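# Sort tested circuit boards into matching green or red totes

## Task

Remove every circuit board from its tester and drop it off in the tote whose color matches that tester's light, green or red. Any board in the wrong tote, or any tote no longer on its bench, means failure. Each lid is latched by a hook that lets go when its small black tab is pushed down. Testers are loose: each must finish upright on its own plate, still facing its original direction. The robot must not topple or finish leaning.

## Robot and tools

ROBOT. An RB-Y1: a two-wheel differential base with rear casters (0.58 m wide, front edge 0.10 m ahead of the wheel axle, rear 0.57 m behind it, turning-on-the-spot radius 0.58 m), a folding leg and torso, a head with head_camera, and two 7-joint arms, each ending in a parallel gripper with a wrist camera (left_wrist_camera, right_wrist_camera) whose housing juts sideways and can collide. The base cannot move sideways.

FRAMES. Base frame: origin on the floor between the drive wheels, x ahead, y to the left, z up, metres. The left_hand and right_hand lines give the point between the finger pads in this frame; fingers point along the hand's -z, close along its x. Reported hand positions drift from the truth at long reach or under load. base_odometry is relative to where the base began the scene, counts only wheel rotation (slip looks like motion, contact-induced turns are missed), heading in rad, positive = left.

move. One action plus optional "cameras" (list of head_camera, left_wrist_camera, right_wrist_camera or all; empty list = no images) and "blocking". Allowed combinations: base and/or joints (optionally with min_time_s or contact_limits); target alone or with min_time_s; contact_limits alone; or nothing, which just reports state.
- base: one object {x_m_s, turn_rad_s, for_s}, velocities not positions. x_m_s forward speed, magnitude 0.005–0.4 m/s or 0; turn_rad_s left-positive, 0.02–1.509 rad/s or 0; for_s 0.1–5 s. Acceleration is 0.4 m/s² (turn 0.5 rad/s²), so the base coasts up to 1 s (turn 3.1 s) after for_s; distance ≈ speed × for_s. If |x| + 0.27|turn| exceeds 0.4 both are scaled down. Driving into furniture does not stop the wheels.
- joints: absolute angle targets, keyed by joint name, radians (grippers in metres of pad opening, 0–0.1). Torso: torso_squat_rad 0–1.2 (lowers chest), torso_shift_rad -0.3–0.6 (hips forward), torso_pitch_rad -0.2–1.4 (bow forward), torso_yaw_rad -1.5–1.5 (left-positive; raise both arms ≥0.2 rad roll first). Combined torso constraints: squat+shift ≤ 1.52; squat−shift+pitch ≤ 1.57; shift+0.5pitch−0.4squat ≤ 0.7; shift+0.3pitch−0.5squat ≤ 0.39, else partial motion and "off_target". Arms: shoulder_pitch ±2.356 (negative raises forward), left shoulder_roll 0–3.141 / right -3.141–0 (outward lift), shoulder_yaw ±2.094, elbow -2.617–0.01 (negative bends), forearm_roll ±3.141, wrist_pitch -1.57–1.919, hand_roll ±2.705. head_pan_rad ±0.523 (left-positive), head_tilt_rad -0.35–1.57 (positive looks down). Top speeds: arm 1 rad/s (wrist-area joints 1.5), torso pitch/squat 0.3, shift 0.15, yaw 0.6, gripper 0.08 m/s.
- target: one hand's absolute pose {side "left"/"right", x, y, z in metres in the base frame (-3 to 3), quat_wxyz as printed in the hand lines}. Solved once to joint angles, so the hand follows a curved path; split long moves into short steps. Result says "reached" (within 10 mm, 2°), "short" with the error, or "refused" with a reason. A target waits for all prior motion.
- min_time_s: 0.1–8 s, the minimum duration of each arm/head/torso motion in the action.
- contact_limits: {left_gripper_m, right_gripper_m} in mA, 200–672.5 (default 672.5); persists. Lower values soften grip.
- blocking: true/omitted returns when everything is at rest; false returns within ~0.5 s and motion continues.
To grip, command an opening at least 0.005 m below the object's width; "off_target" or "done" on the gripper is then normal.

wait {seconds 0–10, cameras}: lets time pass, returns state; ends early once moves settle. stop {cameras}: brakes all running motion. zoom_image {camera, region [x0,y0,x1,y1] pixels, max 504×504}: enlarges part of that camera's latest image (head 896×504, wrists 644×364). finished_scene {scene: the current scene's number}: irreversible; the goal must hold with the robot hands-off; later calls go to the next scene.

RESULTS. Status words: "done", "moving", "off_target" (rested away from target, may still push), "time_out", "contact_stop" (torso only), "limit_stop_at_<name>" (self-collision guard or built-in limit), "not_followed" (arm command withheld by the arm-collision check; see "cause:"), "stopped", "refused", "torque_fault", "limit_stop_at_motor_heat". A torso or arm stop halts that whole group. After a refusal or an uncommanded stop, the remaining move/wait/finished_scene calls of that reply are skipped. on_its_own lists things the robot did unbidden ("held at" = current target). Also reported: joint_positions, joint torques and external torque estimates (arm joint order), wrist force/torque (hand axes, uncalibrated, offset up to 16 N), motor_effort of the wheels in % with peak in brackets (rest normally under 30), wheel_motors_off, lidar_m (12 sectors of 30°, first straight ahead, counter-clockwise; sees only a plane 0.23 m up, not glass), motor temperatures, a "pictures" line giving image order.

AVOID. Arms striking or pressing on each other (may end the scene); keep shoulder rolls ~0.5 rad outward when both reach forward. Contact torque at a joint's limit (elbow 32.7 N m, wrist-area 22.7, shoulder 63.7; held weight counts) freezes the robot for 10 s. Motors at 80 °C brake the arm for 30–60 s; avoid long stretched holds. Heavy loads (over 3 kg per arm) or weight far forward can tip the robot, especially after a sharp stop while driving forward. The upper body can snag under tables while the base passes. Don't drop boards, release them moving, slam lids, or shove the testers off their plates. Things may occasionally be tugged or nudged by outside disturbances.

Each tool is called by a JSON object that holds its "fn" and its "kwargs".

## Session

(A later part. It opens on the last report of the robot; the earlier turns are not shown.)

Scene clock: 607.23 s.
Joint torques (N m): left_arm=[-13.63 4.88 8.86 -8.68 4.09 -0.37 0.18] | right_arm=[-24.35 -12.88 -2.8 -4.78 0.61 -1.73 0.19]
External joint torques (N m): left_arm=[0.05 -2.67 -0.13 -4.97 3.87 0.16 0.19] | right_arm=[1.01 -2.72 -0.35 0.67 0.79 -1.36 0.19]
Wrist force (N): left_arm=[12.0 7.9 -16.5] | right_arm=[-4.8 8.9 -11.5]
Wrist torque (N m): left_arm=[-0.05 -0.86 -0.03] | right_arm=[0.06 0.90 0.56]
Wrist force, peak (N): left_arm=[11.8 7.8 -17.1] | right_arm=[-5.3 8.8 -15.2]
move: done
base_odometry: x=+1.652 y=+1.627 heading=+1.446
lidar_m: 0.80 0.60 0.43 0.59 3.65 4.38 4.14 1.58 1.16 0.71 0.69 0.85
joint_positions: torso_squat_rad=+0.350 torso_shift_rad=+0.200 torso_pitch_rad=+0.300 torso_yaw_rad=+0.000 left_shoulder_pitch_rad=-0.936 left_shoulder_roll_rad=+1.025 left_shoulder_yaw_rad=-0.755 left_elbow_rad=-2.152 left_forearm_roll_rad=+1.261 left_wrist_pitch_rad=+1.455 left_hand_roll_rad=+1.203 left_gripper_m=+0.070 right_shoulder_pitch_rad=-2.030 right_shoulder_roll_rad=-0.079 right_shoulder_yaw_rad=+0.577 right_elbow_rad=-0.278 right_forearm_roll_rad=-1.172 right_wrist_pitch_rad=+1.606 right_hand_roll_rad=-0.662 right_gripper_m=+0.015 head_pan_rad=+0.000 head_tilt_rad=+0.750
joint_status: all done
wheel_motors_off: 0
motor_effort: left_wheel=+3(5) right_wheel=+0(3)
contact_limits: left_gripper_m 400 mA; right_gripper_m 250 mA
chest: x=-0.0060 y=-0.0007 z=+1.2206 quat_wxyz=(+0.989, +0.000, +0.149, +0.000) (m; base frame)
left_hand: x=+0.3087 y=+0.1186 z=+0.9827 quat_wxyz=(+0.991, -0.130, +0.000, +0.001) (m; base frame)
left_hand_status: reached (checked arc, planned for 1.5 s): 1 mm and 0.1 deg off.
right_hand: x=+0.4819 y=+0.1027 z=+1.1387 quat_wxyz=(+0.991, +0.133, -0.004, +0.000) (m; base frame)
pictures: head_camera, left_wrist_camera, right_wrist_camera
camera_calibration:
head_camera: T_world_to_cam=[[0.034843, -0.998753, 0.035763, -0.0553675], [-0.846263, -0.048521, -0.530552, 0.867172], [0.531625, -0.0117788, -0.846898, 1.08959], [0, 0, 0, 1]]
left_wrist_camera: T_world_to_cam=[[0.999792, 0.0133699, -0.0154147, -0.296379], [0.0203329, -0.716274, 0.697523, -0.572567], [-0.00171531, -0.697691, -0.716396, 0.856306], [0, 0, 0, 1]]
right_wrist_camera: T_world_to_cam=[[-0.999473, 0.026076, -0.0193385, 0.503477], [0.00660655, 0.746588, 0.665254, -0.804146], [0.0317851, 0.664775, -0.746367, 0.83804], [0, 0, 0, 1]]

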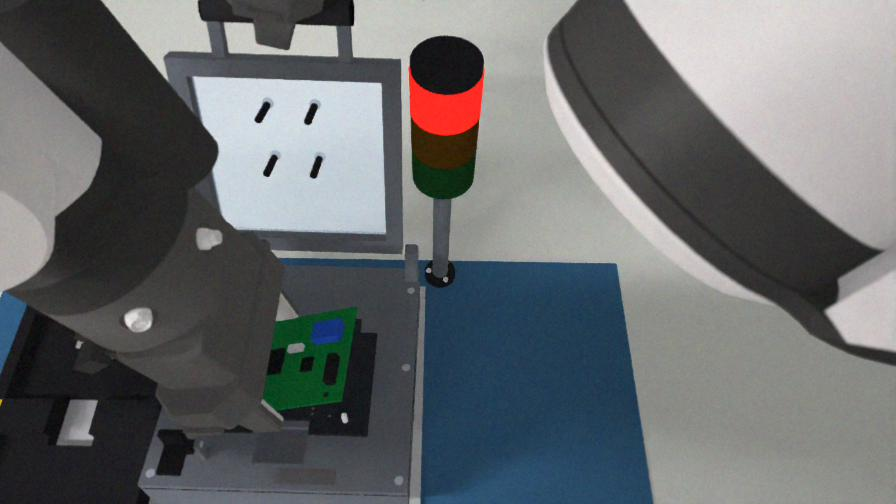

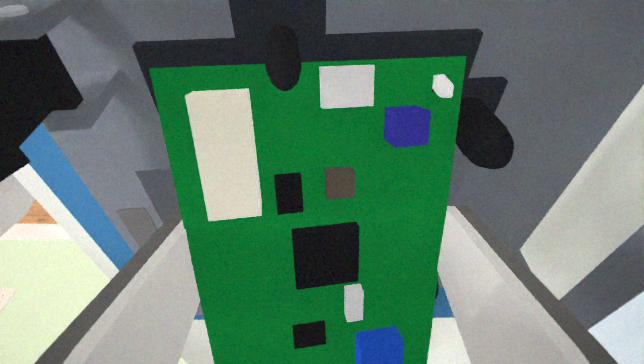

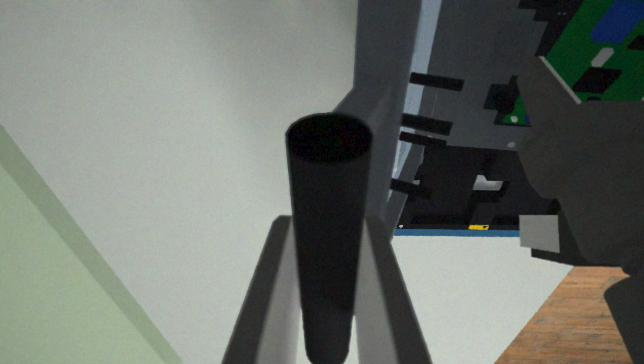

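{"fn": "move", "kwargs": {"target": {"side":"left","x":0.308,"y":0.118,"z":0.998,"quat_wxyz":[0.991,-0.131,0,0]}, "min_time_s": 1.5, "cameras": ["head_camera","left_wrist_camera"]}}

Scene clock: 618.03 s.
Joint torques (N m): left_arm=[-17.08 5.66 12.45 -7.89 2.9 -1.46 -0.19] | right_arm=[-25.49 -12.58 -2.8 -5.48 -0.42 -2.22 0.15]
External joint torques (N m): left_arm=[-3.33 -1.93 3.43 -4.49 2.69 -0.93 -0.19] | right_arm=[-0.13 -2.42 -0.35 -0.03 -0.25 -1.86 0.15]
Wrist force (N): left_arm=[5.6 9.3 -22.9] | right_arm=[-4.0 3.9 -18.0]
Wrist torque (N m): left_arm=[0.08 -0.73 0.35] | right_arm=[-0.10 0.97 0.55]
Wrist force, peak (N): left_arm=[5.4 12.5 -23.2] | right_arm=[-3.8 4.1 -18.4]
move: done
base_odometry: x=+1.652 y=+1.627 heading=+1.446
lidar_m: 0.81 0.59 0.44 0.58 3.65 4.39 4.14 1.59 1.15 0.71 0.69 0.85
joint_positions: torso_squat_rad=+0.350 torso_shift_rad=+0.200 torso_pitch_rad=+0.300 torso_yaw_rad=+0.000 left_shoulder_pitch_rad=-0.959 left_shoulder_roll_rad=+1.037 left_shoulder_yaw_rad=-0.734 left_elbow_rad=-2.172 left_forearm_roll_rad=+1.297 left_wrist_pitch_rad=+1.480 left_hand_roll_rad=+1.221 left_gripper_m=+0.070 right_shoulder_pitch_rad=-2.029 right_shoulder_roll_rad=-0.079 right_shoulder_yaw_rad=+0.577 right_elbow_rad=-0.278 right_forearm_roll_rad=-1.171 right_wrist_pitch_rad=+1.606 right_hand_roll_rad=-0.662 right_gripper_m=+0.015 head_pan_rad=+0.000 head_tilt_rad=+0.750
joint_status: all done
wheel_motors_off: 0
motor_effort: left_wheel=+3(5) right_wheel=+0(3)
contact_limits: left_gripper_m 400 mA; right_gripper_m 250 mA
chest: x=-0.0058 y=-0.0007 z=+1.2205 quat_wxyz=(+0.989, +0.000, +0.150, +0.000) (m; base frame)
left_hand: x=+0.3081 y=+0.1185 z=+0.9964 quat_wxyz=(+0.991, -0.130, +0.000, +0.000) (m; base frame)
left_hand_status: reached (checked arc, planned for 1.5 s): 2 mm and 0.1 deg off.
right_hand: x=+0.4821 y=+0.1025 z=+1.1384 quat_wxyz=(+0.991, +0.133, -0.004, -0.001) (m; base frame)
pictures: head_camera, left_wrist_camera
camera_calibration:
head_camera: T_world_to_cam=[[0.0348571, -0.998753, 0.0357523, -0.055359], [-0.846456, -0.0485229, -0.530242, 0.866937], [0.531316, -0.0117801, -0.847092, 1.08968], [0, 0, 0, 1]]
left_wrist_camera: T_world_to_cam=[[0.999782, 0.0124035, -0.0168089, -0.294079], [0.0206108, -0.716774, 0.697001, -0.581642], [-0.00340297, -0.697195, -0.716873, 0.86704], [0, 0, 0, 1]]

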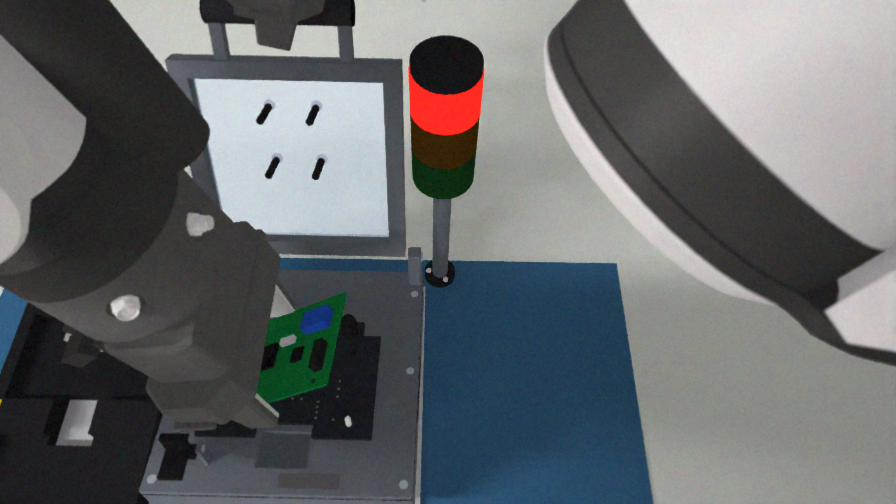

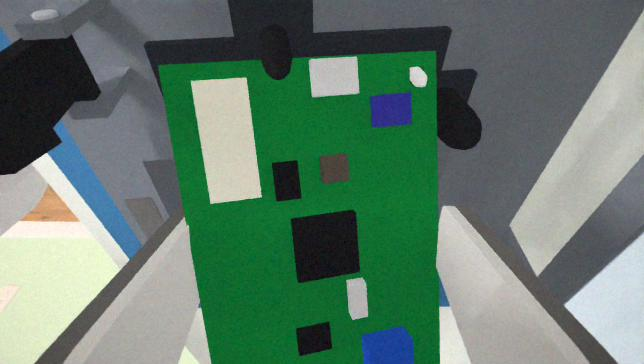

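{"fn": "move", "kwargs": {"target": {"side":"left","x":0.308,"y":0.118,"z":1.018,"quat_wxyz":[0.991,-0.131,0,0]}, "min_time_s": 1.5, "cameras": ["head_camera","left_wrist_camera"]}}

{"fn": "move", "kwargs": {"target": {"side":"left","x":0.308,"y":0.118,"z":1.045,"quat_wxyz":[0.991,-0.131,0,0]}, "min_time_s": 1.5, "cameras": ["head_camera","left_wrist_camera"]}}

Scene clock: 625.23 s.
Joint torques (N m): left_arm=[-14.36 8.9 10.33 -3.22 0.54 -0.25 0.4] | right_arm=[-25.82 -12.58 -3.09 -5.26 -0.02 -2.17 0.11]
External joint torques (N m): left_arm=[-0.47 1.26 1.27 -0.33 0.34 0.28 0.41] | right_arm=[-0.46 -2.42 -0.64 0.2 0.16 -1.8 0.11]
Wrist force (N): left_arm=[-1.7 1.3 -9.2] | right_arm=[-4.6 7.2 -14.8]
Wrist torque (N m): left_arm=[-0.08 -0.43 -0.23] | right_arm=[-0.09 0.90 0.74]
Wrist force, peak (N): left_arm=[4.5 9.0 -25.1] | right_arm=[-6.6 3.6 -21.6]
move: done
base_odometry: x=+1.652 y=+1.627 heading=+1.446
lidar_m: 0.80 0.59 0.43 0.57 3.65 4.38 4.14 1.59 1.15 0.71 0.69 0.85
joint_positions: torso_squat_rad=+0.350 torso_shift_rad=+0.200 torso_pitch_rad=+0.300 torso_yaw_rad=+0.000 left_shoulder_pitch_rad=-0.996 left_shoulder_roll_rad=+1.052 left_shoulder_yaw_rad=-0.700 left_elbow_rad=-2.194 left_forearm_roll_rad=+1.354 left_wrist_pitch_rad=+1.515 left_hand_roll_rad=+1.245 left_gripper_m=+0.060 right_shoulder_pitch_rad=-2.029 right_shoulder_roll_rad=-0.079 right_shoulder_yaw_rad=+0.577 right_elbow_rad=-0.278 right_forearm_roll_rad=-1.172 right_wrist_pitch_rad=+1.606 right_hand_roll_rad=-0.662 right_gripper_m=+0.015 head_pan_rad=+0.000 head_tilt_rad=+0.750
joint_status: all done
wheel_motors_off: 0
on_its_own: left_gripper_m moved -0.010 to your old target +0.060
motor_effort: left_wheel=+3(5) right_wheel=+0(2)
contact_limits: left_gripper_m 400 mA; right_gripper_m 250 mA
chest: x=-0.0060 y=-0.0007 z=+1.2206 quat_wxyz=(+0.989, +0.000, +0.149, +0.000) (m; base frame)
left_hand: x=+0.3077 y=+0.1179 z=+1.0180 quat_wxyz=(+0.991, -0.131, +0.000, +0.000) (m; base frame)
left_hand_status: reached (checked arc, planned for 1.5 s): 0 mm and 0.0 deg off.
right_hand: x=+0.4819 y=+0.1025 z=+1.1386 quat_wxyz=(+0.991, +0.133, -0.004, -0.001) (m; base frame)
pictures: head_camera, left_wrist_camera
camera_calibration:
head_camera: T_world_to_cam=[[0.0348402, -0.998753, 0.0357566, -0.0553686], [-0.846236, -0.0485158, -0.530595, 0.867164], [0.531668, -0.0117725, -0.846871, 1.08961], [0, 0, 0, 1]]
left_wrist_camera: T_world_to_cam=[[0.999805, 0.0115269, -0.0160032, -0.294056], [0.0194274, -0.715399, 0.698446, -0.598411], [-0.00339775, -0.698621, -0.715483, 0.880829], [0, 0, 0, 1]]

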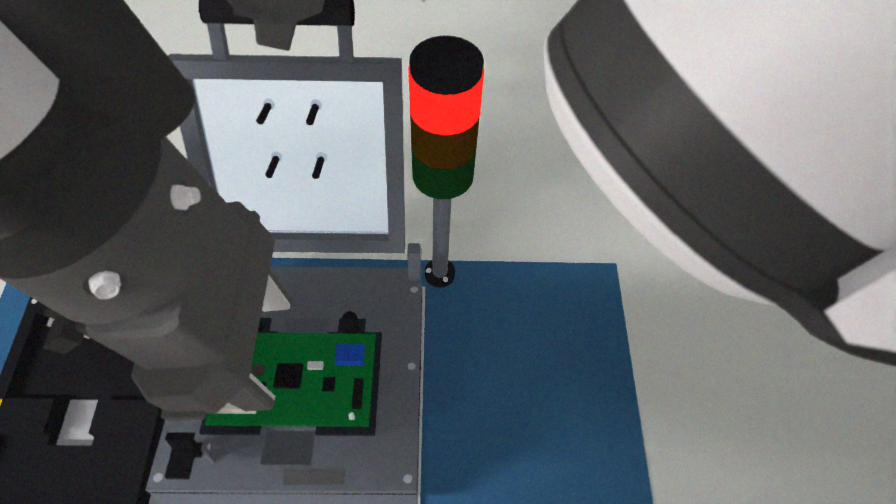

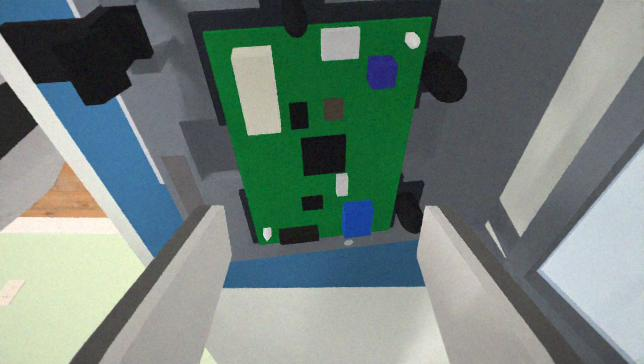

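Scene clock: 627.07 s.
Joint torques (N m): left_arm=[-14.16 8.91 10.11 -2.67 0.51 -0.09 0.41] | right_arm=[-25.9 -12.61 -2.97 -5.17 0.03 -2.13 0.14]
External joint torques (N m): left_arm=[-0.09 1.22 1.01 -0.46 0.31 0.44 0.41] | right_arm=[-0.54 -2.45 -0.52 0.29 0.2 -1.76 0.13]
Wrist force (N): left_arm=[-1.8 1.6 -9.9] | right_arm=[-4.6 7.1 -15.1]
Wrist torque (N m): left_arm=[-0.11 -0.43 -0.21] | right_arm=[-0.06 0.91 0.77]
Wrist force, peak (N): left_arm=[-1.8 1.6 -9.9] | right_arm=[-4.7 7.2 -15.5]
move: done
base_odometry: x=+1.652 y=+1.627 heading=+1.446
lidar_m: 0.81 0.60 0.44 0.58 3.65 4.39 4.14 1.59 1.16 0.70 0.70 0.85
joint_positions: torso_squat_rad=+0.350 torso_shift_rad=+0.200 torso_pitch_rad=+0.300 torso_yaw_rad=+0.000 left_shoulder_pitch_rad=-1.048 left_shoulder_roll_rad=+1.070 left_shoulder_yaw_rad=-0.657 left_elbow_rad=-2.210 left_forearm_roll_rad=+1.429 left_wrist_pitch_rad=+1.561 left_hand_roll_rad=+1.274 left_gripper_m=+0.060 right_shoulder_pitch_rad=-2.029 right_shoulder_roll_rad=-0.079 right_shoulder_yaw_rad=+0.577 right_elbow_rad=-0.278 right_forearm_roll_rad=-1.172 right_wrist_pitch_rad=+1.606 right_hand_roll_rad=-0.662 right_gripper_m=+0.015 head_pan_rad=+0.000 head_tilt_rad=+0.750
joint_status: all done
wheel_motors_off: 0
motor_effort: left_wheel=+3(4) right_wheel=+0(2)
contact_limits: left_gripper_m 400 mA; right_gripper_m 250 mA
chest: x=-0.0060 y=-0.0007 z=+1.2206 quat_wxyz=(+0.989, +0.000, +0.149, +0.000) (m; base frame)
left_hand: x=+0.3079 y=+0.1179 z=+1.0449 quat_wxyz=(+0.991, -0.131, +0.000, +0.000) (m; base frame)
left_hand_status: reached (checked arc, planned for 1.5 s): 0 mm and 0.0 deg off.
right_hand: x=+0.4819 y=+0.1025 z=+1.1386 quat_wxyz=(+0.991, +0.133, -0.004, -0.001) (m; base frame)
pictures: head_camera, left_wrist_camera
camera_calibration:
head_camera: T_world_to_cam=[[0.0348405, -0.998753, 0.0357567, -0.0553685], [-0.846236, -0.0485161, -0.530594, 0.867164], [0.531668, -0.0117724, -0.846871, 1.08961], [0, 0, 0, 1]]
left_wrist_camera: T_world_to_cam=[[0.999799, 0.0115358, -0.0163917, -0.293427], [0.0197054, -0.715377, 0.698461, -0.617237], [-0.00366899, -0.698643, -0.715461, 0.900082], [0, 0, 0, 1]]

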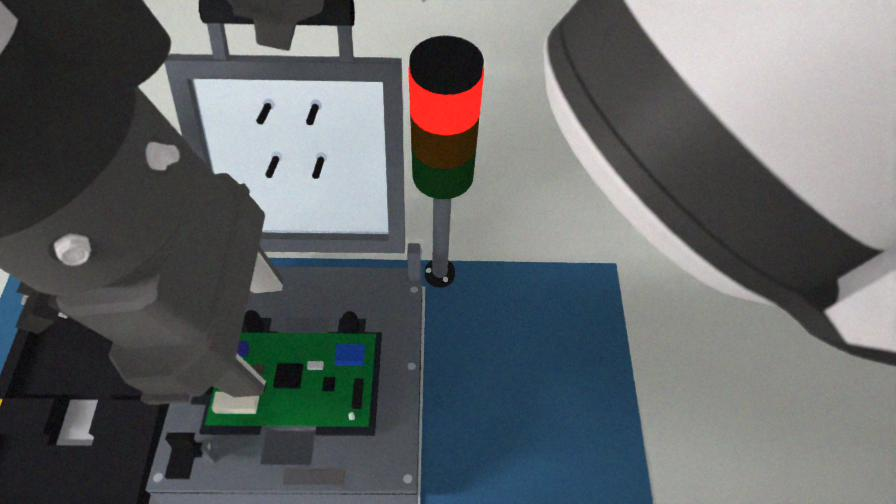

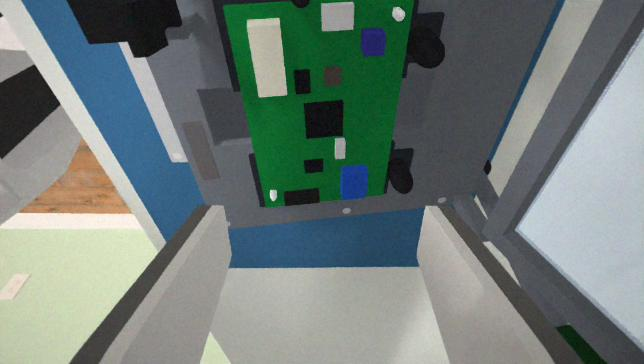

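{"fn": "move", "kwargs": {"joints": {"left_gripper_m":0.1}, "cameras": []}}

{"fn": "move", "kwargs": {"target": {"side":"left","x":0.308,"y":0.098,"z":1.01,"quat_wxyz":[0.998,-0.061,0,0]}, "min_time_s": 1.5, "cameras": ["head_camera","left_wrist_camera"]}}

{"fn": "move", "kwargs": {"target": {"side":"left","x":0.308,"y":0.098,"z":0.972,"quat_wxyz":[0.998,-0.061,0,0]}, "min_time_s": 1.5, "cameras": ["head_camera","left_wrist_camera"]}}

Scene clock: 661.67 s.
Joint torques (N m): left_arm=[-14.27 8.73 10.29 -2.53 0.65 -0.17 0.4] | right_arm=[-25.5 -12.76 -2.94 -5.27 0.03 -2.17 0.02]
External joint torques (N m): left_arm=[-0.2 1.04 1.19 -0.31 0.46 0.37 0.41] | right_arm=[-0.14 -2.6 -0.5 0.18 0.2 -1.8 0.02]
Wrist force (N): left_arm=[-1.6 1.5 -9.1] | right_arm=[-5.1 7.2 -15.0]
Wrist torque (N m): left_arm=[-0.08 -0.39 -0.19] | right_arm=[-0.07 0.86 0.76]
Wrist force, peak (N): left_arm=[-1.8 1.7 -9.7] | right_arm=[-4.7 7.4 -15.4]
move: done
base_odometry: x=+1.652 y=+1.627 heading=+1.446
lidar_m: 0.81 0.60 0.43 0.58 3.65 4.38 4.14 1.58 1.16 0.71 0.70 0.85
joint_positions: torso_squat_rad=+0.350 torso_shift_rad=+0.200 torso_pitch_rad=+0.300 torso_yaw_rad=+0.000 left_shoulder_pitch_rad=-1.048 left_shoulder_roll_rad=+1.070 left_shoulder_yaw_rad=-0.657 left_elbow_rad=-2.210 left_forearm_roll_rad=+1.429 left_wrist_pitch_rad=+1.561 left_hand_roll_rad=+1.274 left_gripper_m=+0.100 right_shoulder_pitch_rad=-2.029 right_shoulder_roll_rad=-0.079 right_shoulder_yaw_rad=+0.577 right_elbow_rad=-0.278 right_forearm_roll_rad=-1.172 right_wrist_pitch_rad=+1.606 right_hand_roll_rad=-0.662 right_gripper_m=+0.015 head_pan_rad=+0.000 head_tilt_rad=+0.750
joint_status: all done
wheel_motors_off: 0
motor_effort: left_wheel=+4(4) right_wheel=+0(2)
contact_limits: left_gripper_m 400 mA; right_gripper_m 250 mA
chest: x=-0.0060 y=-0.0007 z=+1.2206 quat_wxyz=(+0.989, +0.000, +0.149, +0.000) (m; base frame)
left_hand: x=+0.3079 y=+0.1179 z=+1.0449 quat_wxyz=(+0.991, -0.131, +0.000, +0.000) (m; base frame)
right_hand: x=+0.4819 y=+0.1025 z=+1.1386 quat_wxyz=(+0.991, +0.133, -0.004, -0.001) (m; base frame)
pictures: none

Scene clock: 663.50 s.
Joint torques (N m): left_arm=[-15.38 4.27 7.88 -1.73 0.1 0.02 0.4] | right_arm=[-25.68 -12.38 -2.76 -5.31 0.03 -2.16 0.11]
External joint torques (N m): left_arm=[-0.26 -1.87 -1.17 1.27 0.01 0.3 0.4] | right_arm=[-0.32 -2.22 -0.31 0.14 0.21 -1.79 0.1]
Wrist force (N): left_arm=[-1.4 1.2 -9.6] | right_arm=[-4.7 7.8 -14.8]
Wrist torque (N m): left_arm=[-0.10 -0.38 -0.25] | right_arm=[-0.10 0.91 0.75]
Wrist force, peak (N): left_arm=[-1.6 1.4 -9.9] | right_arm=[-4.6 7.6 -15.3]
move: done
base_odometry: x=+1.652 y=+1.627 heading=+1.446
lidar_m: 0.80 0.60 0.43 0.58 3.66 4.39 4.14 1.58 1.15 0.71 0.70 0.85
joint_positions: torso_squat_rad=+0.350 torso_shift_rad=+0.200 torso_pitch_rad=+0.300 torso_yaw_rad=+0.000 left_shoulder_pitch_rad=-1.136 left_shoulder_roll_rad=+0.910 left_shoulder_yaw_rad=-0.826 left_elbow_rad=-2.142 left_forearm_roll_rad=+1.274 left_wrist_pitch_rad=+1.662 left_hand_roll_rad=+1.374 left_gripper_m=+0.100 right_shoulder_pitch_rad=-2.029 right_shoulder_roll_rad=-0.079 right_shoulder_yaw_rad=+0.577 right_elbow_rad=-0.278 right_forearm_roll_rad=-1.172 right_wrist_pitch_rad=+1.606 right_hand_roll_rad=-0.662 right_gripper_m=+0.015 head_pan_rad=+0.000 head_tilt_rad=+0.750
joint_status: all done
wheel_motors_off: 0
motor_effort: left_wheel=+4(4) right_wheel=+0(2)
contact_limits: left_gripper_m 400 mA; right_gripper_m 250 mA
chest: x=-0.0060 y=-0.0007 z=+1.2206 quat_wxyz=(+0.989, +0.000, +0.149, +0.000) (m; base frame)
left_hand: x=+0.3078 y=+0.0982 z=+1.0103 quat_wxyz=(+0.998, -0.062, -0.001, +0.000) (m; base frame)
left_hand_status: reached (checked arc, planned for 1.5 s): 0 mm and 0.1 deg off.
right_hand: x=+0.4819 y=+0.1025 z=+1.1386 quat_wxyz=(+0.991, +0.133, -0.004, -0.001) (m; base frame)
pictures: head_camera, left_wrist_camera
camera_calibration:
head_camera: T_world_to_cam=[[0.0348402, -0.998753, 0.0357566, -0.0553686], [-0.846236, -0.0485158, -0.530595, 0.867164], [0.531668, -0.0117725, -0.846871, 1.08961], [0, 0, 0, 1]]
left_wrist_camera: T_world_to_cam=[[0.999831, 0.0132874, -0.0126768, -0.297615], [0.0182137, -0.805778, 0.591938, -0.490237], [-0.00234937, -0.592069, -0.805884, 0.942108], [0, 0, 0, 1]]

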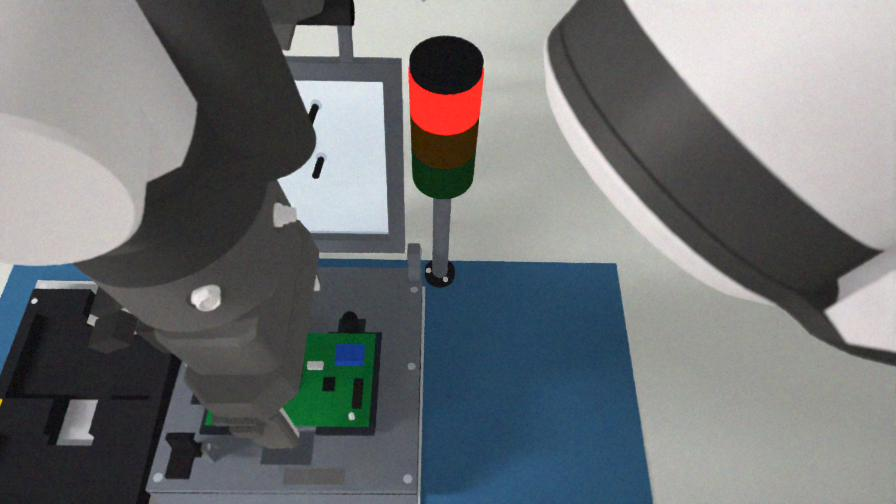

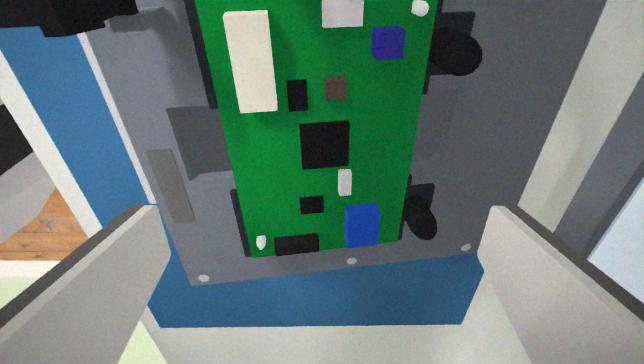

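Scene clock: 665.33 s.
Joint torques (N m): left_arm=[-13.1 4.09 7.65 -2.42 0.06 -0.58 -0.29] | right_arm=[-25.56 -12.41 -2.94 -5.15 0.03 -2.12 0.13]
External joint torques (N m): left_arm=[1.79 -1.88 -1.29 1.4 -0.04 -0.31 -0.29] | right_arm=[-0.2 -2.25 -0.49 0.3 0.2 -1.75 0.13]
Wrist force (N): left_arm=[-1.7 0.9 -9.4] | right_arm=[-4.7 7.5 -15.3]
Wrist torque (N m): left_arm=[-0.07 -0.45 -0.21] | right_arm=[-0.08 0.90 0.76]
Wrist force, peak (N): left_arm=[-1.9 0.9 -9.8] | right_arm=[-4.6 7.8 -15.3]
move: done
base_odometry: x=+1.652 y=+1.627 heading=+1.446
lidar_m: 0.80 0.59 0.43 0.58 3.64 4.39 4.14 1.58 1.15 0.71 0.69 0.84
joint_positions: torso_squat_rad=+0.350 torso_shift_rad=+0.200 torso_pitch_rad=+0.300 torso_yaw_rad=+0.000 left_shoulder_pitch_rad=-1.072 left_shoulder_roll_rad=+0.886 left_shoulder_yaw_rad=-0.887 left_elbow_rad=-2.097 left_forearm_roll_rad=+1.174 left_wrist_pitch_rad=+1.594 left_hand_roll_rad=+1.333 left_gripper_m=+0.100 right_shoulder_pitch_rad=-2.029 right_shoulder_roll_rad=-0.079 right_shoulder_yaw_rad=+0.577 right_elbow_rad=-0.278 right_forearm_roll_rad=-1.172 right_wrist_pitch_rad=+1.606 right_hand_roll_rad=-0.662 right_gripper_m=+0.015 head_pan_rad=+0.000 head_tilt_rad=+0.750
joint_status: all done
wheel_motors_off: 0
motor_effort: left_wheel=+3(5) right_wheel=-1(2)
contact_limits: left_gripper_m 400 mA; right_gripper_m 250 mA
chest: x=-0.0060 y=-0.0007 z=+1.2206 quat_wxyz=(+0.989, +0.000, +0.149, +0.000) (m; base frame)
left_hand: x=+0.3081 y=+0.0982 z=+0.9723 quat_wxyz=(+0.998, -0.061, +0.000, +0.000) (m; base frame)
left_hand_status: reached (checked arc, planned for 1.5 s): 0 mm and 0.0 deg off.
right_hand: x=+0.4819 y=+0.1025 z=+1.1386 quat_wxyz=(+0.991, +0.133, -0.004, -0.001) (m; base frame)
pictures: head_camera, left_wrist_camera
camera_calibration:
head_camera: T_world_to_cam=[[0.0348402, -0.998753, 0.0357565, -0.0553686], [-0.846236, -0.0485158, -0.530595, 0.867164], [0.531668, -0.0117724, -0.846871, 1.08961], [0, 0, 0, 1]]
left_wrist_camera: T_world_to_cam=[[0.999812, 0.0139637, -0.0134469, -0.297689], [0.0192116, -0.806464, 0.59097, -0.467079], [-0.00259233, -0.591118, -0.806581, 0.912073], [0, 0, 0, 1]]

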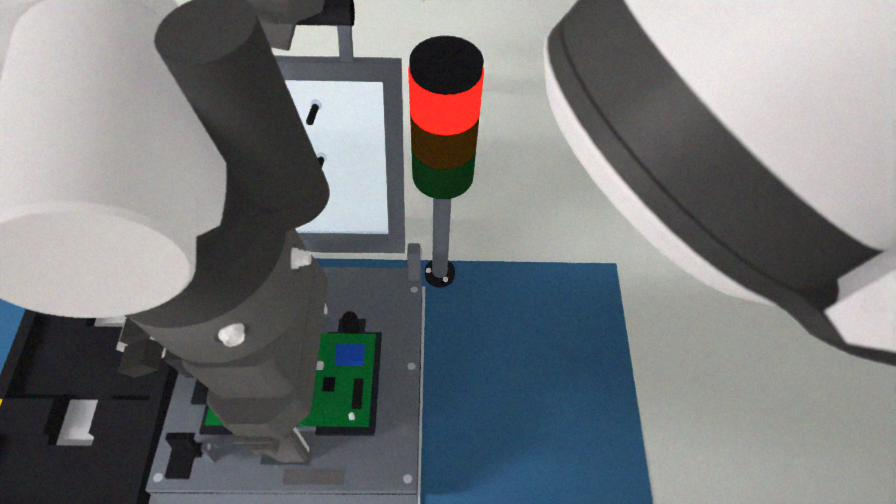

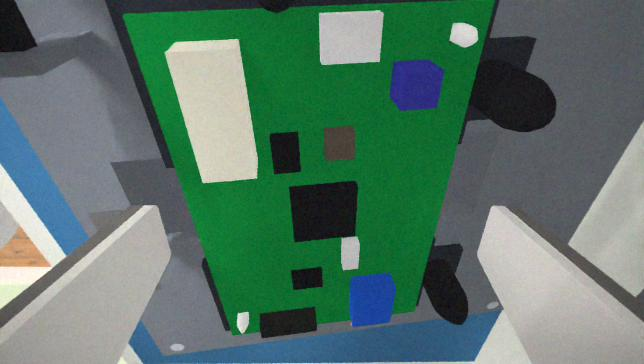

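{"fn": "move", "kwargs": {"target": {"side":"left","x":0.308,"y":0.098,"z":0.9615,"quat_wxyz":[0.998,-0.061,0,0]}, "min_time_s": 1.5, "cameras": ["left_wrist_camera"]}}

Scene clock: 672.17 s.
Joint torques (N m): left_arm=[-12.79 3.99 7.69 -2.64 0.02 -0.6 -0.26] | right_arm=[-25.79 -12.38 -3.12 -5.27 0.05 -2.16 0.12]
External joint torques (N m): left_arm=[2.02 -1.92 -1.2 1.38 -0.09 -0.32 -0.26] | right_arm=[-0.43 -2.23 -0.68 0.18 0.23 -1.79 0.12]
Wrist force (N): left_arm=[-1.7 1.1 -9.5] | right_arm=[-4.8 7.5 -15.3]
Wrist torque (N m): left_arm=[-0.09 -0.42 -0.22] | right_arm=[-0.06 0.89 0.74]
Wrist force, peak (N): left_arm=[-1.9 1.0 -9.9] | right_arm=[-4.7 7.3 -15.7]
move: done
base_odometry: x=+1.652 y=+1.627 heading=+1.446
lidar_m: 0.81 0.60 0.43 0.58 3.64 4.39 4.14 1.58 1.16 0.70 0.70 0.85
joint_positions: torso_squat_rad=+0.350 torso_shift_rad=+0.200 torso_pitch_rad=+0.300 torso_yaw_rad=+0.000 left_shoulder_pitch_rad=-1.056 left_shoulder_roll_rad=+0.879 left_shoulder_yaw_rad=-0.903 left_elbow_rad=-2.083 left_forearm_roll_rad=+1.148 left_wrist_pitch_rad=+1.575 left_hand_roll_rad=+1.322 left_gripper_m=+0.100 right_shoulder_pitch_rad=-2.029 right_shoulder_roll_rad=-0.079 right_shoulder_yaw_rad=+0.577 right_elbow_rad=-0.278 right_forearm_roll_rad=-1.172 right_wrist_pitch_rad=+1.606 right_hand_roll_rad=-0.662 right_gripper_m=+0.015 head_pan_rad=+0.000 head_tilt_rad=+0.750
joint_status: all done
wheel_motors_off: 0
motor_effort: left_wheel=+3(5) right_wheel=+0(2)
contact_limits: left_gripper_m 400 mA; right_gripper_m 250 mA
chest: x=-0.0060 y=-0.0007 z=+1.2206 quat_wxyz=(+0.989, +0.000, +0.149, +0.000) (m; base frame)
left_hand: x=+0.3079 y=+0.0983 z=+0.9620 quat_wxyz=(+0.998, -0.061, +0.000, +0.000) (m; base frame)
left_hand_status: reached (checked arc, planned for 1.5 s): 1 mm and 0.0 deg off.
right_hand: x=+0.4819 y=+0.1025 z=+1.1386 quat_wxyz=(+0.991, +0.133, -0.004, -0.001) (m; base frame)
pictures: left_wrist_camera
camera_calibration:
left_wrist_camera: T_world_to_cam=[[0.999814, 0.0137007, -0.0135645, -0.29747], [0.0190682, -0.806625, 0.590756, -0.460642], [-0.00284771, -0.590905, -0.806736, 0.904076], [0, 0, 0, 1]]

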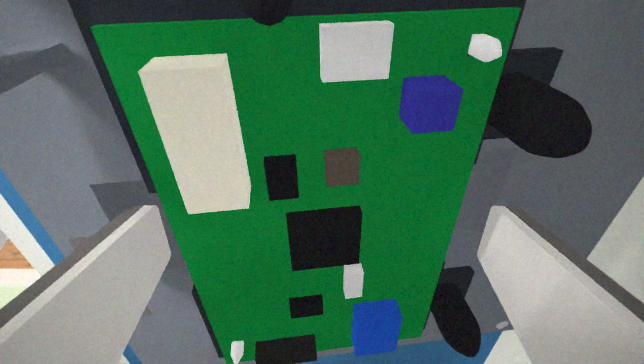

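{"fn": "move", "kwargs": {"target": {"side":"left","x":0.308,"y":0.098,"z":0.9585,"quat_wxyz":[0.998,-0.061,0,0]}, "min_time_s": 1, "cameras": []}}

{"fn": "move", "kwargs": {"joints": {"left_gripper_m":0.055}, "contact_limits": {"left_gripper_m":350}, "cameras": ["left_wrist_camera","head_camera"]}}

Scene clock: 681.73 s.
Joint torques (N m): left_arm=[-12.99 4.04 7.54 -2.58 0.06 -0.65 -0.31] | right_arm=[-25.5 -12.7 -2.88 -5.19 0.09 -2.2 0.18]
External joint torques (N m): left_arm=[1.81 -1.85 -1.34 1.5 -0.05 -0.37 -0.31] | right_arm=[-0.14 -2.54 -0.44 0.27 0.27 -1.84 0.17]
Wrist force (N): left_arm=[-2.0 1.1 -9.4] | right_arm=[-4.5 7.6 -15.1]
Wrist torque (N m): left_arm=[-0.10 -0.44 -0.21] | right_arm=[-0.07 0.93 0.75]
Wrist force, peak (N): left_arm=[-2.2 1.2 -9.8] | right_arm=[-4.8 7.7 -15.5]
move: done
base_odometry: x=+1.652 y=+1.627 heading=+1.446
lidar_m: 0.81 0.60 0.44 0.58 3.65 4.39 4.13 1.58 1.15 0.71 0.69 0.85
joint_positions: torso_squat_rad=+0.350 torso_shift_rad=+0.200 torso_pitch_rad=+0.300 torso_yaw_rad=+0.000 left_shoulder_pitch_rad=-1.051 left_shoulder_roll_rad=+0.876 left_shoulder_yaw_rad=-0.908 left_elbow_rad=-2.076 left_forearm_roll_rad=+1.140 left_wrist_pitch_rad=+1.568 left_hand_roll_rad=+1.318 left_gripper_m=+0.100 right_shoulder_pitch_rad=-2.029 right_shoulder_roll_rad=-0.079 right_shoulder_yaw_rad=+0.577 right_elbow_rad=-0.278 right_forearm_roll_rad=-1.172 right_wrist_pitch_rad=+1.606 right_hand_roll_rad=-0.662 right_gripper_m=+0.015 head_pan_rad=+0.000 head_tilt_rad=+0.750
joint_status: all done
wheel_motors_off: 0
motor_effort: left_wheel=+4(5) right_wheel=+0(2)
contact_limits: left_gripper_m 400 mA; right_gripper_m 250 mA
chest: x=-0.0060 y=-0.0007 z=+1.2206 quat_wxyz=(+0.989, +0.000, +0.149, +0.000) (m; base frame)
left_hand: x=+0.3082 y=+0.0981 z=+0.9588 quat_wxyz=(+0.998, -0.061, +0.000, +0.000) (m; base frame)
left_hand_status: reached (checked arc, planned for 1.0 s): 0 mm and 0.0 deg off.
right_hand: x=+0.4819 y=+0.1025 z=+1.1386 quat_wxyz=(+0.991, +0.133, -0.004, -0.001) (m; base frame)
pictures: none

Scene clock: 682.73 s.
Joint torques (N m): left_arm=[-13.64 4.32 7.89 -2.59 -0.31 -0.57 -0.28] | right_arm=[-25.84 -12.51 -3 -5.23 -0.04 -2.26 0.13]
External joint torques (N m): left_arm=[1.16 -1.57 -0.99 1.49 -0.42 -0.29 -0.28] | right_arm=[-0.48 -2.35 -0.56 0.22 0.14 -1.89 0.12]
Wrist force (N): left_arm=[-5.2 1.3 -7.4] | right_arm=[-4.7 6.9 -16.1]
Wrist torque (N m): left_arm=[-0.07 -0.47 -0.02] | right_arm=[-0.06 0.88 0.75]
Wrist force, peak (N): left_arm=[-1.8 0.7 -9.8] | right_arm=[-4.5 7.4 -16.5]
move: off_target
base_odometry: x=+1.652 y=+1.627 heading=+1.446
lidar_m: 0.80 0.60 0.43 0.58 3.65 4.38 4.14 1.58 1.16 0.71 0.69 0.85
joint_positions: torso_squat_rad=+0.350 torso_shift_rad=+0.200 torso_pitch_rad=+0.300 torso_yaw_rad=+0.000 left_shoulder_pitch_rad=-1.051 left_shoulder_roll_rad=+0.876 left_shoulder_yaw_rad=-0.908 left_elbow_rad=-2.076 left_forearm_roll_rad=+1.140 left_wrist_pitch_rad=+1.568 left_hand_roll_rad=+1.318 left_gripper_m=+0.071 right_shoulder_pitch_rad=-2.029 right_shoulder_roll_rad=-0.079 right_shoulder_yaw_rad=+0.577 right_elbow_rad=-0.278 right_forearm_roll_rad=-1.172 right_wrist_pitch_rad=+1.606 right_hand_roll_rad=-0.662 right_gripper_m=+0.015 head_pan_rad=+0.000 head_tilt_rad=+0.750
joint_status: left_gripper_m off_target (ended at +0.071, target +0.055)
wheel_motors_off: 0
motor_effort: left_wheel=+4(4) right_wheel=+0(2)
contact_limits: left_gripper_m 350 mA; right_gripper_m 250 mA
chest: x=-0.0061 y=-0.0007 z=+1.2206 quat_wxyz=(+0.989, +0.000, +0.149, +0.000) (m; base frame)
left_hand: x=+0.3081 y=+0.0981 z=+0.9587 quat_wxyz=(+0.998, -0.061, +0.000, +0.000) (m; base frame)
right_hand: x=+0.4819 y=+0.1025 z=+1.1386 quat_wxyz=(+0.991, +0.133, -0.004, -0.001) (m; base frame)
pictures: head_camera, left_wrist_camera
camera_calibration:
head_camera: T_world_to_cam=[[0.0348397, -0.998753, 0.0357571, -0.0553689], [-0.846228, -0.0485158, -0.530607, 0.867171], [0.53168, -0.0117725, -0.846864, 1.08961], [0, 0, 0, 1]]
left_wrist_camera: T_world_to_cam=[[0.999807, 0.0138979, -0.0138527, -0.297421], [0.0193986, -0.80642, 0.591025, -0.459216], [-0.00295708, -0.59118, -0.806534, 0.901145], [0, 0, 0, 1]]

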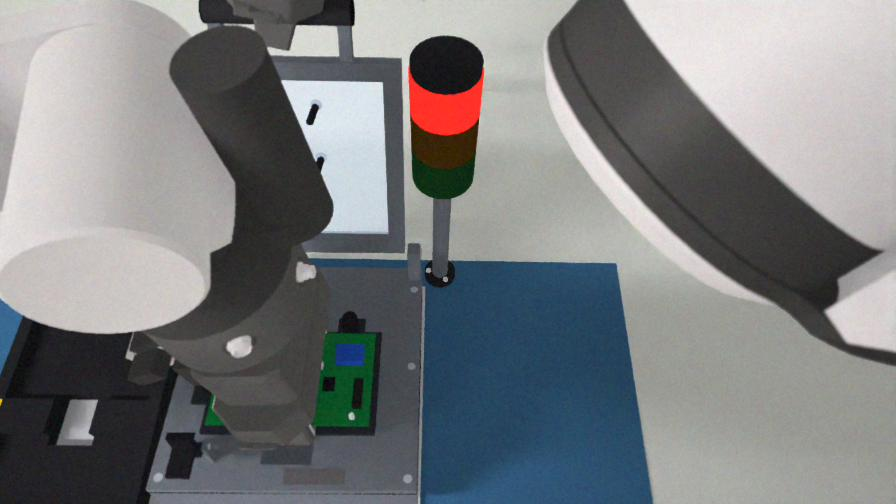

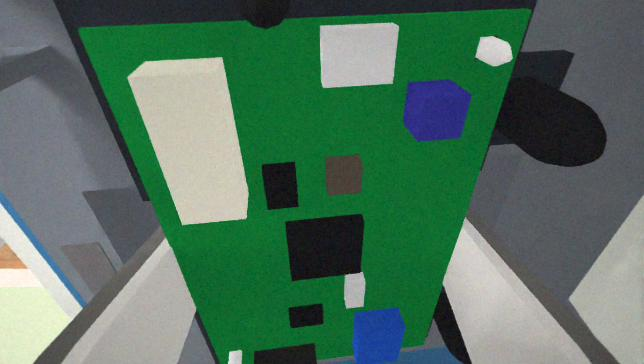

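{"fn": "move", "kwargs": {"target": {"side":"left","x":0.308,"y":0.098,"z":0.975,"quat_wxyz":[0.998,-0.061,0,0]}, "min_time_s": 2, "cameras": ["left_wrist_camera","head_camera"]}}

{"fn": "move", "kwargs": {"target": {"side":"left","x":0.308,"y":0.098,"z":0.99,"quat_wxyz":[0.998,-0.061,0,0]}, "min_time_s": 2, "cameras": ["left_wrist_camera","head_camera"]}}

Scene clock: 690.33 s.
Joint torques (N m): left_arm=[-15.19 7.16 10.23 -4.18 0.46 0.11 0.42] | right_arm=[-25.65 -12.52 -3.16 -5.15 0 -2.08 0.03]
External joint torques (N m): left_arm=[-0.29 1.19 1.29 -0.39 0.36 0.39 0.42] | right_arm=[-0.29 -2.36 -0.71 0.3 0.18 -1.71 0.02]
Wrist force (N): left_arm=[-1.7 1.1 -10.0] | right_arm=[-4.4 7.5 -15.1]
Wrist torque (N m): left_arm=[-0.08 -0.43 -0.23] | right_arm=[-0.08 0.94 0.77]
Wrist force, peak (N): left_arm=[2.6 -1.2 -14.6] | right_arm=[-5.1 7.4 -16.2]
move: done
base_odometry: x=+1.652 y=+1.627 heading=+1.446
lidar_m: 0.80 0.60 0.43 0.58 3.64 4.39 4.14 1.59 1.16 0.70 0.69 0.84
joint_positions: torso_squat_rad=+0.350 torso_shift_rad=+0.200 torso_pitch_rad=+0.300 torso_yaw_rad=+0.000 left_shoulder_pitch_rad=-1.075 left_shoulder_roll_rad=+0.886 left_shoulder_yaw_rad=-0.885 left_elbow_rad=-2.099 left_forearm_roll_rad=+1.178 left_wrist_pitch_rad=+1.598 left_hand_roll_rad=+1.334 left_gripper_m=+0.071 right_shoulder_pitch_rad=-2.029 right_shoulder_roll_rad=-0.079 right_shoulder_yaw_rad=+0.577 right_elbow_rad=-0.278 right_forearm_roll_rad=-1.172 right_wrist_pitch_rad=+1.606 right_hand_roll_rad=-0.662 right_gripper_m=+0.015 head_pan_rad=+0.000 head_tilt_rad=+0.750
joint_status: all done
wheel_motors_off: 0
motor_effort: left_wheel=+3(5) right_wheel=+0(2)
contact_limits: left_gripper_m 350 mA; right_gripper_m 250 mA
chest: x=-0.0060 y=-0.0007 z=+1.2206 quat_wxyz=(+0.989, +0.000, +0.149, +0.000) (m; base frame)
left_hand: x=+0.3079 y=+0.0978 z=+0.9740 quat_wxyz=(+0.998, -0.061, +0.000, -0.001) (m; base frame)
left_hand_status: reached (checked arc, planned for 2.0 s): 1 mm and 0.1 deg off.
right_hand: x=+0.4819 y=+0.1025 z=+1.1386 quat_wxyz=(+0.991, +0.133, -0.004, -0.001) (m; base frame)
pictures: head_camera, left_wrist_camera
camera_calibration:
head_camera: T_world_to_cam=[[0.0348404, -0.998753, 0.0357564, -0.0553685], [-0.846238, -0.0485158, -0.530592, 0.867164], [0.531665, -0.0117724, -0.846873, 1.08961], [0, 0, 0, 1]]
left_wrist_camera: T_world_to_cam=[[0.999825, 0.012608, -0.0138258, -0.296982], [0.0183418, -0.806525, 0.590916, -0.46802], [-0.00370062, -0.591066, -0.806615, 0.913637], [0, 0, 0, 1]]

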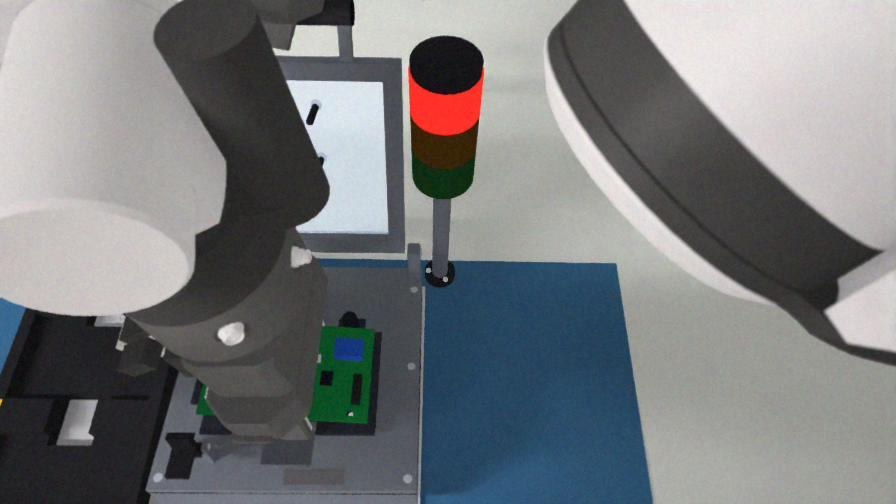

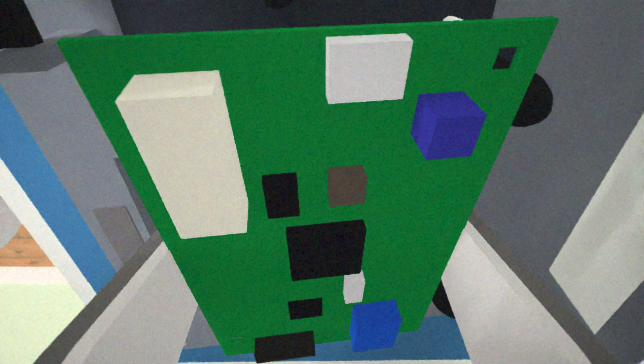

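Scene clock: 692.67 s.
Joint torques (N m): left_arm=[-15.3 7.28 10.45 -3.82 0.51 0.09 0.44] | right_arm=[-25.69 -12.58 -2.85 -5.12 0.07 -2.04 0.1]
External joint torques (N m): left_arm=[-0.3 1.24 1.46 -0.34 0.41 0.37 0.44] | right_arm=[-0.33 -2.42 -0.4 0.33 0.25 -1.68 0.1]
Wrist force (N): left_arm=[-1.7 1.0 -10.0] | right_arm=[-4.4 7.5 -14.9]
Wrist torque (N m): left_arm=[-0.08 -0.41 -0.24] | right_arm=[-0.07 0.94 0.76]
Wrist force, peak (N): left_arm=[-1.7 0.8 -10.3] | right_arm=[-4.4 7.8 -15.4]
move: done
base_odometry: x=+1.652 y=+1.627 heading=+1.446
lidar_m: 0.80 0.59 0.43 0.58 3.65 4.38 4.14 1.59 1.16 0.71 0.69 0.85
joint_positions: torso_squat_rad=+0.350 torso_shift_rad=+0.200 torso_pitch_rad=+0.300 torso_yaw_rad=+0.000 left_shoulder_pitch_rad=-1.100 left_shoulder_roll_rad=+0.895 left_shoulder_yaw_rad=-0.861 left_elbow_rad=-2.118 left_forearm_roll_rad=+1.217 left_wrist_pitch_rad=+1.626 left_hand_roll_rad=+1.351 left_gripper_m=+0.071 right_shoulder_pitch_rad=-2.029 right_shoulder_roll_rad=-0.079 right_shoulder_yaw_rad=+0.577 right_elbow_rad=-0.278 right_forearm_roll_rad=-1.172 right_wrist_pitch_rad=+1.606 right_hand_roll_rad=-0.662 right_gripper_m=+0.015 head_pan_rad=+0.000 head_tilt_rad=+0.750
joint_status: all done
wheel_motors_off: 0
motor_effort: left_wheel=+3(5) right_wheel=+0(2)
contact_limits: left_gripper_m 350 mA; right_gripper_m 250 mA
chest: x=-0.0060 y=-0.0007 z=+1.2206 quat_wxyz=(+0.989, +0.000, +0.149, +0.000) (m; base frame)
left_hand: x=+0.3079 y=+0.0978 z=+0.9891 quat_wxyz=(+0.998, -0.061, +0.000, -0.001) (m; base frame)
left_hand_status: reached (checked arc, planned for 2.0 s): 1 mm and 0.1 deg off.
right_hand: x=+0.4819 y=+0.1025 z=+1.1386 quat_wxyz=(+0.991, +0.133, -0.004, -0.001) (m; base frame)
pictures: head_camera, left_wrist_camera
camera_calibration:
head_camera: T_world_to_cam=[[0.0348405, -0.998753, 0.0357566, -0.0553687], [-0.846238, -0.048516, -0.530592, 0.867164], [0.531665, -0.0117725, -0.846873, 1.08961], [0, 0, 0, 1]]
left_wrist_camera: T_world_to_cam=[[0.999825, 0.0126494, -0.0137916, -0.296795], [0.0183553, -0.806475, 0.590983, -0.477008], [-0.00364695, -0.591133, -0.806566, 0.925723], [0, 0, 0, 1]]

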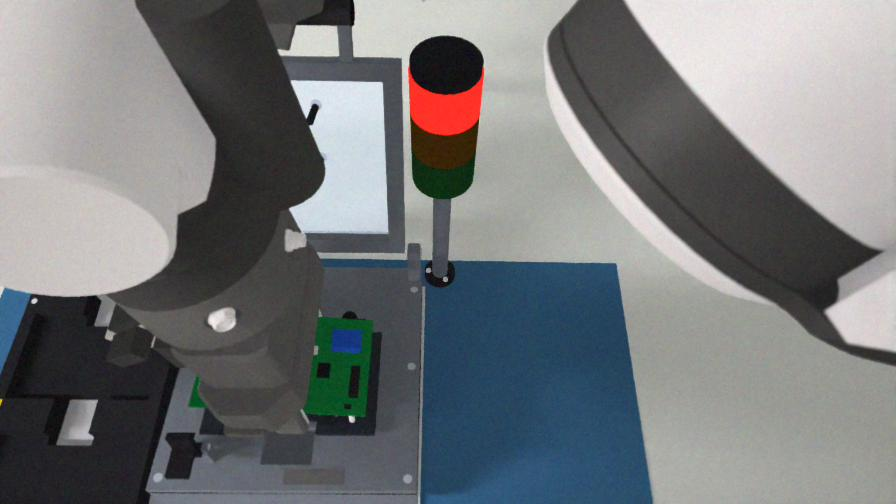

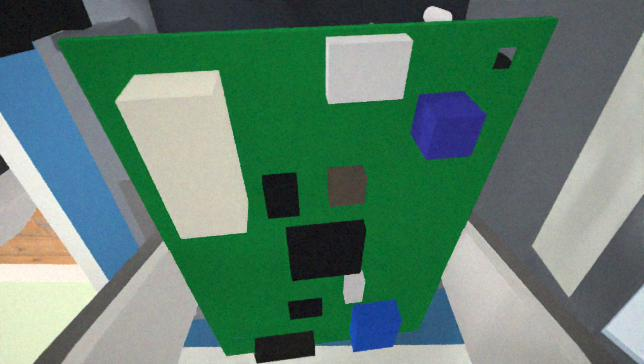

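{"fn": "move", "kwargs": {"contact_limits": {"left_gripper_m":500}, "cameras": []}}

{"fn": "move", "kwargs": {"target": {"side":"left","x":0.30,"y":0.105,"z":1.05,"quat_wxyz":[0.998,-0.061,0,0]}, "min_time_s": 2.5, "cameras": []}}

{"fn": "move", "kwargs": {"target": {"side":"left","x":0.26,"y":0.3,"z":1.08,"quat_wxyz":[1,0,0,0]}, "min_time_s": 3, "cameras": ["left_wrist_camera","head_camera"]}}

Scene clock: 698.77 s.
Joint torques (N m): left_arm=[-15.45 7.32 10.53 -3.82 0.51 0.04 0.45] | right_arm=[-25.67 -12.65 -3.03 -5.18 0.03 -2.11 0.09]
External joint torques (N m): left_arm=[-0.45 1.28 1.54 -0.35 0.41 0.32 0.45] | right_arm=[-0.31 -2.49 -0.59 0.27 0.21 -1.74 0.08]
Wrist force (N): left_arm=[-1.7 0.8 -10.0] | right_arm=[-4.5 7.5 -14.9]
Wrist torque (N m): left_arm=[-0.07 -0.42 -0.23] | right_arm=[-0.07 0.90 0.75]
Wrist force, peak (N): left_arm=[-1.7 1.1 -10.3] | right_arm=[-4.6 7.6 -15.4]
base_odometry: x=+1.652 y=+1.627 heading=+1.446
lidar_m: 0.80 0.60 0.43 0.57 3.66 4.38 4.14 1.58 1.17 0.70 0.69 0.85
joint_positions: torso_squat_rad=+0.350 torso_shift_rad=+0.200 torso_pitch_rad=+0.300 torso_yaw_rad=+0.000 left_shoulder_pitch_rad=-1.100 left_shoulder_roll_rad=+0.895 left_shoulder_yaw_rad=-0.861 left_elbow_rad=-2.118 left_forearm_roll_rad=+1.217 left_wrist_pitch_rad=+1.626 left_hand_roll_rad=+1.351 left_gripper_m=+0.070 right_shoulder_pitch_rad=-2.029 right_shoulder_roll_rad=-0.079 right_shoulder_yaw_rad=+0.577 right_elbow_rad=-0.278 right_forearm_roll_rad=-1.172 right_wrist_pitch_rad=+1.606 right_hand_roll_rad=-0.662 right_gripper_m=+0.015 head_pan_rad=+0.000 head_tilt_rad=+0.750
wheel_motors_off: 0
motor_effort: left_wheel=+3(4) right_wheel=+1(1)
contact_limits: left_gripper_m 500 mA; right_gripper_m 250 mA
chest: x=-0.0060 y=-0.0007 z=+1.2206 quat_wxyz=(+0.989, +0.000, +0.149, +0.000) (m; base frame)
left_hand: x=+0.3079 y=+0.0978 z=+0.9891 quat_wxyz=(+0.998, -0.061, +0.000, -0.001) (m; base frame)
right_hand: x=+0.4819 y=+0.1025 z=+1.1386 quat_wxyz=(+0.991, +0.133, -0.004, -0.001) (m; base frame)
pictures: none

Scene clock: 701.60 s.
Joint torques (N m): left_arm=[-15.35 7.52 10.16 -2.52 0.42 0.04 0.43] | right_arm=[-25.81 -12.52 -3.04 -5.28 0.01 -2.07 0.08]
External joint torques (N m): left_arm=[-0.39 1.14 1.22 -0.51 0.34 0.32 0.43] | right_arm=[-0.45 -2.36 -0.59 0.18 0.19 -1.7 0.08]
Wrist force (N): left_arm=[-2.0 0.7 -9.9] | right_arm=[-4.4 7.3 -15.1]
Wrist torque (N m): left_arm=[-0.04 -0.45 -0.24] | right_arm=[-0.05 0.91 0.77]
Wrist force, peak (N): left_arm=[-1.5 0.9 -10.3] | right_arm=[-4.7 7.8 -15.5]
move: done
base_odometry: x=+1.652 y=+1.627 heading=+1.446
lidar_m: 0.80 0.60 0.43 0.58 3.65 4.38 4.14 1.59 1.15 0.71 0.70 0.85
joint_positions: torso_squat_rad=+0.350 torso_shift_rad=+0.200 torso_pitch_rad=+0.300 torso_yaw_rad=+0.000 left_shoulder_pitch_rad=-1.190 left_shoulder_roll_rad=+0.954 left_shoulder_yaw_rad=-0.751 left_elbow_rad=-2.206 left_forearm_roll_rad=+1.392 left_wrist_pitch_rad=+1.727 left_hand_roll_rad=+1.425 left_gripper_m=+0.070 right_shoulder_pitch_rad=-2.029 right_shoulder_roll_rad=-0.079 right_shoulder_yaw_rad=+0.577 right_elbow_rad=-0.278 right_forearm_roll_rad=-1.172 right_wrist_pitch_rad=+1.606 right_hand_roll_rad=-0.662 right_gripper_m=+0.015 head_pan_rad=+0.000 head_tilt_rad=+0.750
joint_status: all done
wheel_motors_off: 0
motor_effort: left_wheel=+4(5) right_wheel=+0(2)
contact_limits: left_gripper_m 500 mA; right_gripper_m 250 mA
chest: x=-0.0060 y=-0.0007 z=+1.2206 quat_wxyz=(+0.989, +0.000, +0.149, +0.000) (m; base frame)
left_hand: x=+0.3000 y=+0.1048 z=+1.0495 quat_wxyz=(+0.998, -0.061, +0.000, +0.000) (m; base frame)
left_hand_status: reached (checked arc, planned for 2.5 s): 1 mm and 0.1 deg off.
right_hand: x=+0.4819 y=+0.1025 z=+1.1386 quat_wxyz=(+0.991, +0.133, -0.004, -0.001) (m; base frame)
pictures: none

Scene clock: 704.93 s.
Joint torques (N m): left_arm=[-6.94 13.09 9.4 0.77 0.28 -0.35 -0.08] | right_arm=[-25.93 -12.69 -3.03 -5.22 -0.01 -2.08 -0.01]
External joint torques (N m): left_arm=[1.35 0.87 1.2 -0.63 0.26 -0.29 -0.08] | right_arm=[-0.57 -2.53 -0.58 0.24 0.17 -1.71 -0.01]
Wrist force (N): left_arm=[-1.7 -0.3 -10.1] | right_arm=[-4.4 5.9 -16.0]
Wrist torque (N m): left_arm=[0.01 -0.43 -0.20] | right_arm=[-0.07 0.96 0.76]
Wrist force, peak (N): left_arm=[-1.8 -0.1 -10.6] | right_arm=[-4.9 6.3 -16.4]
move: done
base_odometry: x=+1.652 y=+1.627 heading=+1.446
lidar_m: 0.80 0.60 0.44 0.58 3.65 4.39 4.14 1.58 1.16 0.71 0.70 0.85
joint_positions: torso_squat_rad=+0.350 torso_shift_rad=+0.200 torso_pitch_rad=+0.300 torso_yaw_rad=+0.000 left_shoulder_pitch_rad=-0.684 left_shoulder_roll_rad=+1.842 left_shoulder_yaw_rad=-0.428 left_elbow_rad=-2.380 left_forearm_roll_rad=+1.703 left_wrist_pitch_rad=+1.337 left_hand_roll_rad=+0.921 left_gripper_m=+0.070 right_shoulder_pitch_rad=-2.029 right_shoulder_roll_rad=-0.079 right_shoulder_yaw_rad=+0.577 right_elbow_rad=-0.278 right_forearm_roll_rad=-1.172 right_wrist_pitch_rad=+1.606 right_hand_roll_rad=-0.662 right_gripper_m=+0.015 head_pan_rad=+0.000 head_tilt_rad=+0.750
joint_status: all done
wheel_motors_off: 0
motor_effort: left_wheel=+5(5) right_wheel=-2(2)
contact_limits: left_gripper_m 500 mA; right_gripper_m 250 mA
chest: x=-0.0060 y=-0.0007 z=+1.2206 quat_wxyz=(+0.989, +0.000, +0.149, +0.000) (m; base frame)
left_hand: x=+0.2602 y=+0.2999 z=+1.0800 quat_wxyz=(+1.000, +0.001, +0.000, +0.000) (m; base frame)
left_hand_status: reached (checked arc, planned for 3.0 s): 0 mm and 0.1 deg off.
right_hand: x=+0.4819 y=+0.1025 z=+1.1386 quat_wxyz=(+0.991, +0.133, -0.004, -0.001) (m; base frame)
pictures: head_camera, left_wrist_camera
camera_calibration:
head_camera: T_world_to_cam=[[0.0348405, -0.998753, 0.0357564, -0.0553686], [-0.846238, -0.0485159, -0.530592, 0.867164], [0.531665, -0.0117724, -0.846873, 1.08961], [0, 0, 0, 1]]
left_wrist_camera: T_world_to_cam=[[0.99979, 0.0158146, -0.013066, -0.252082], [0.0201758, -0.87322, 0.486909, -0.234971], [-0.00370925, -0.48707, -0.873355, 1.15932], [0, 0, 0, 1]]

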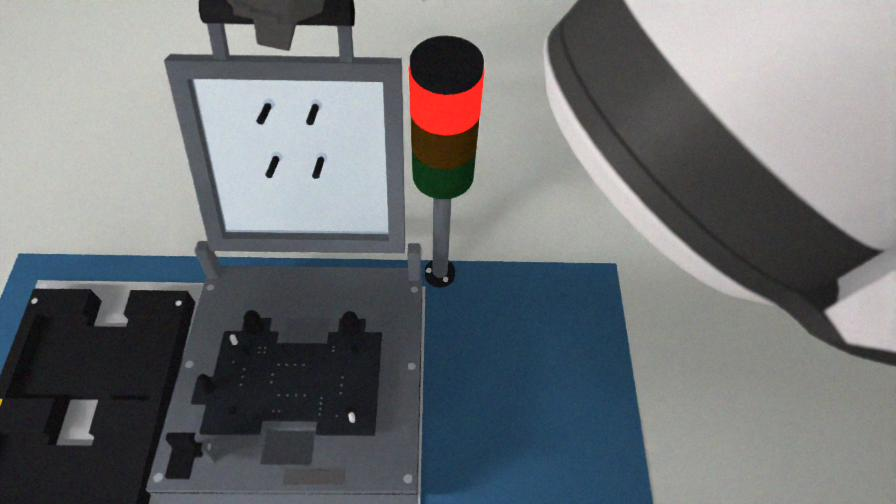

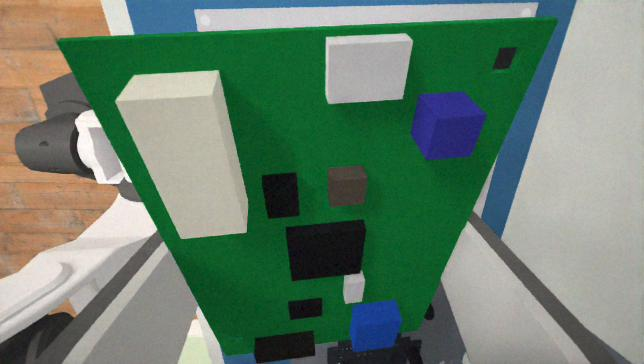

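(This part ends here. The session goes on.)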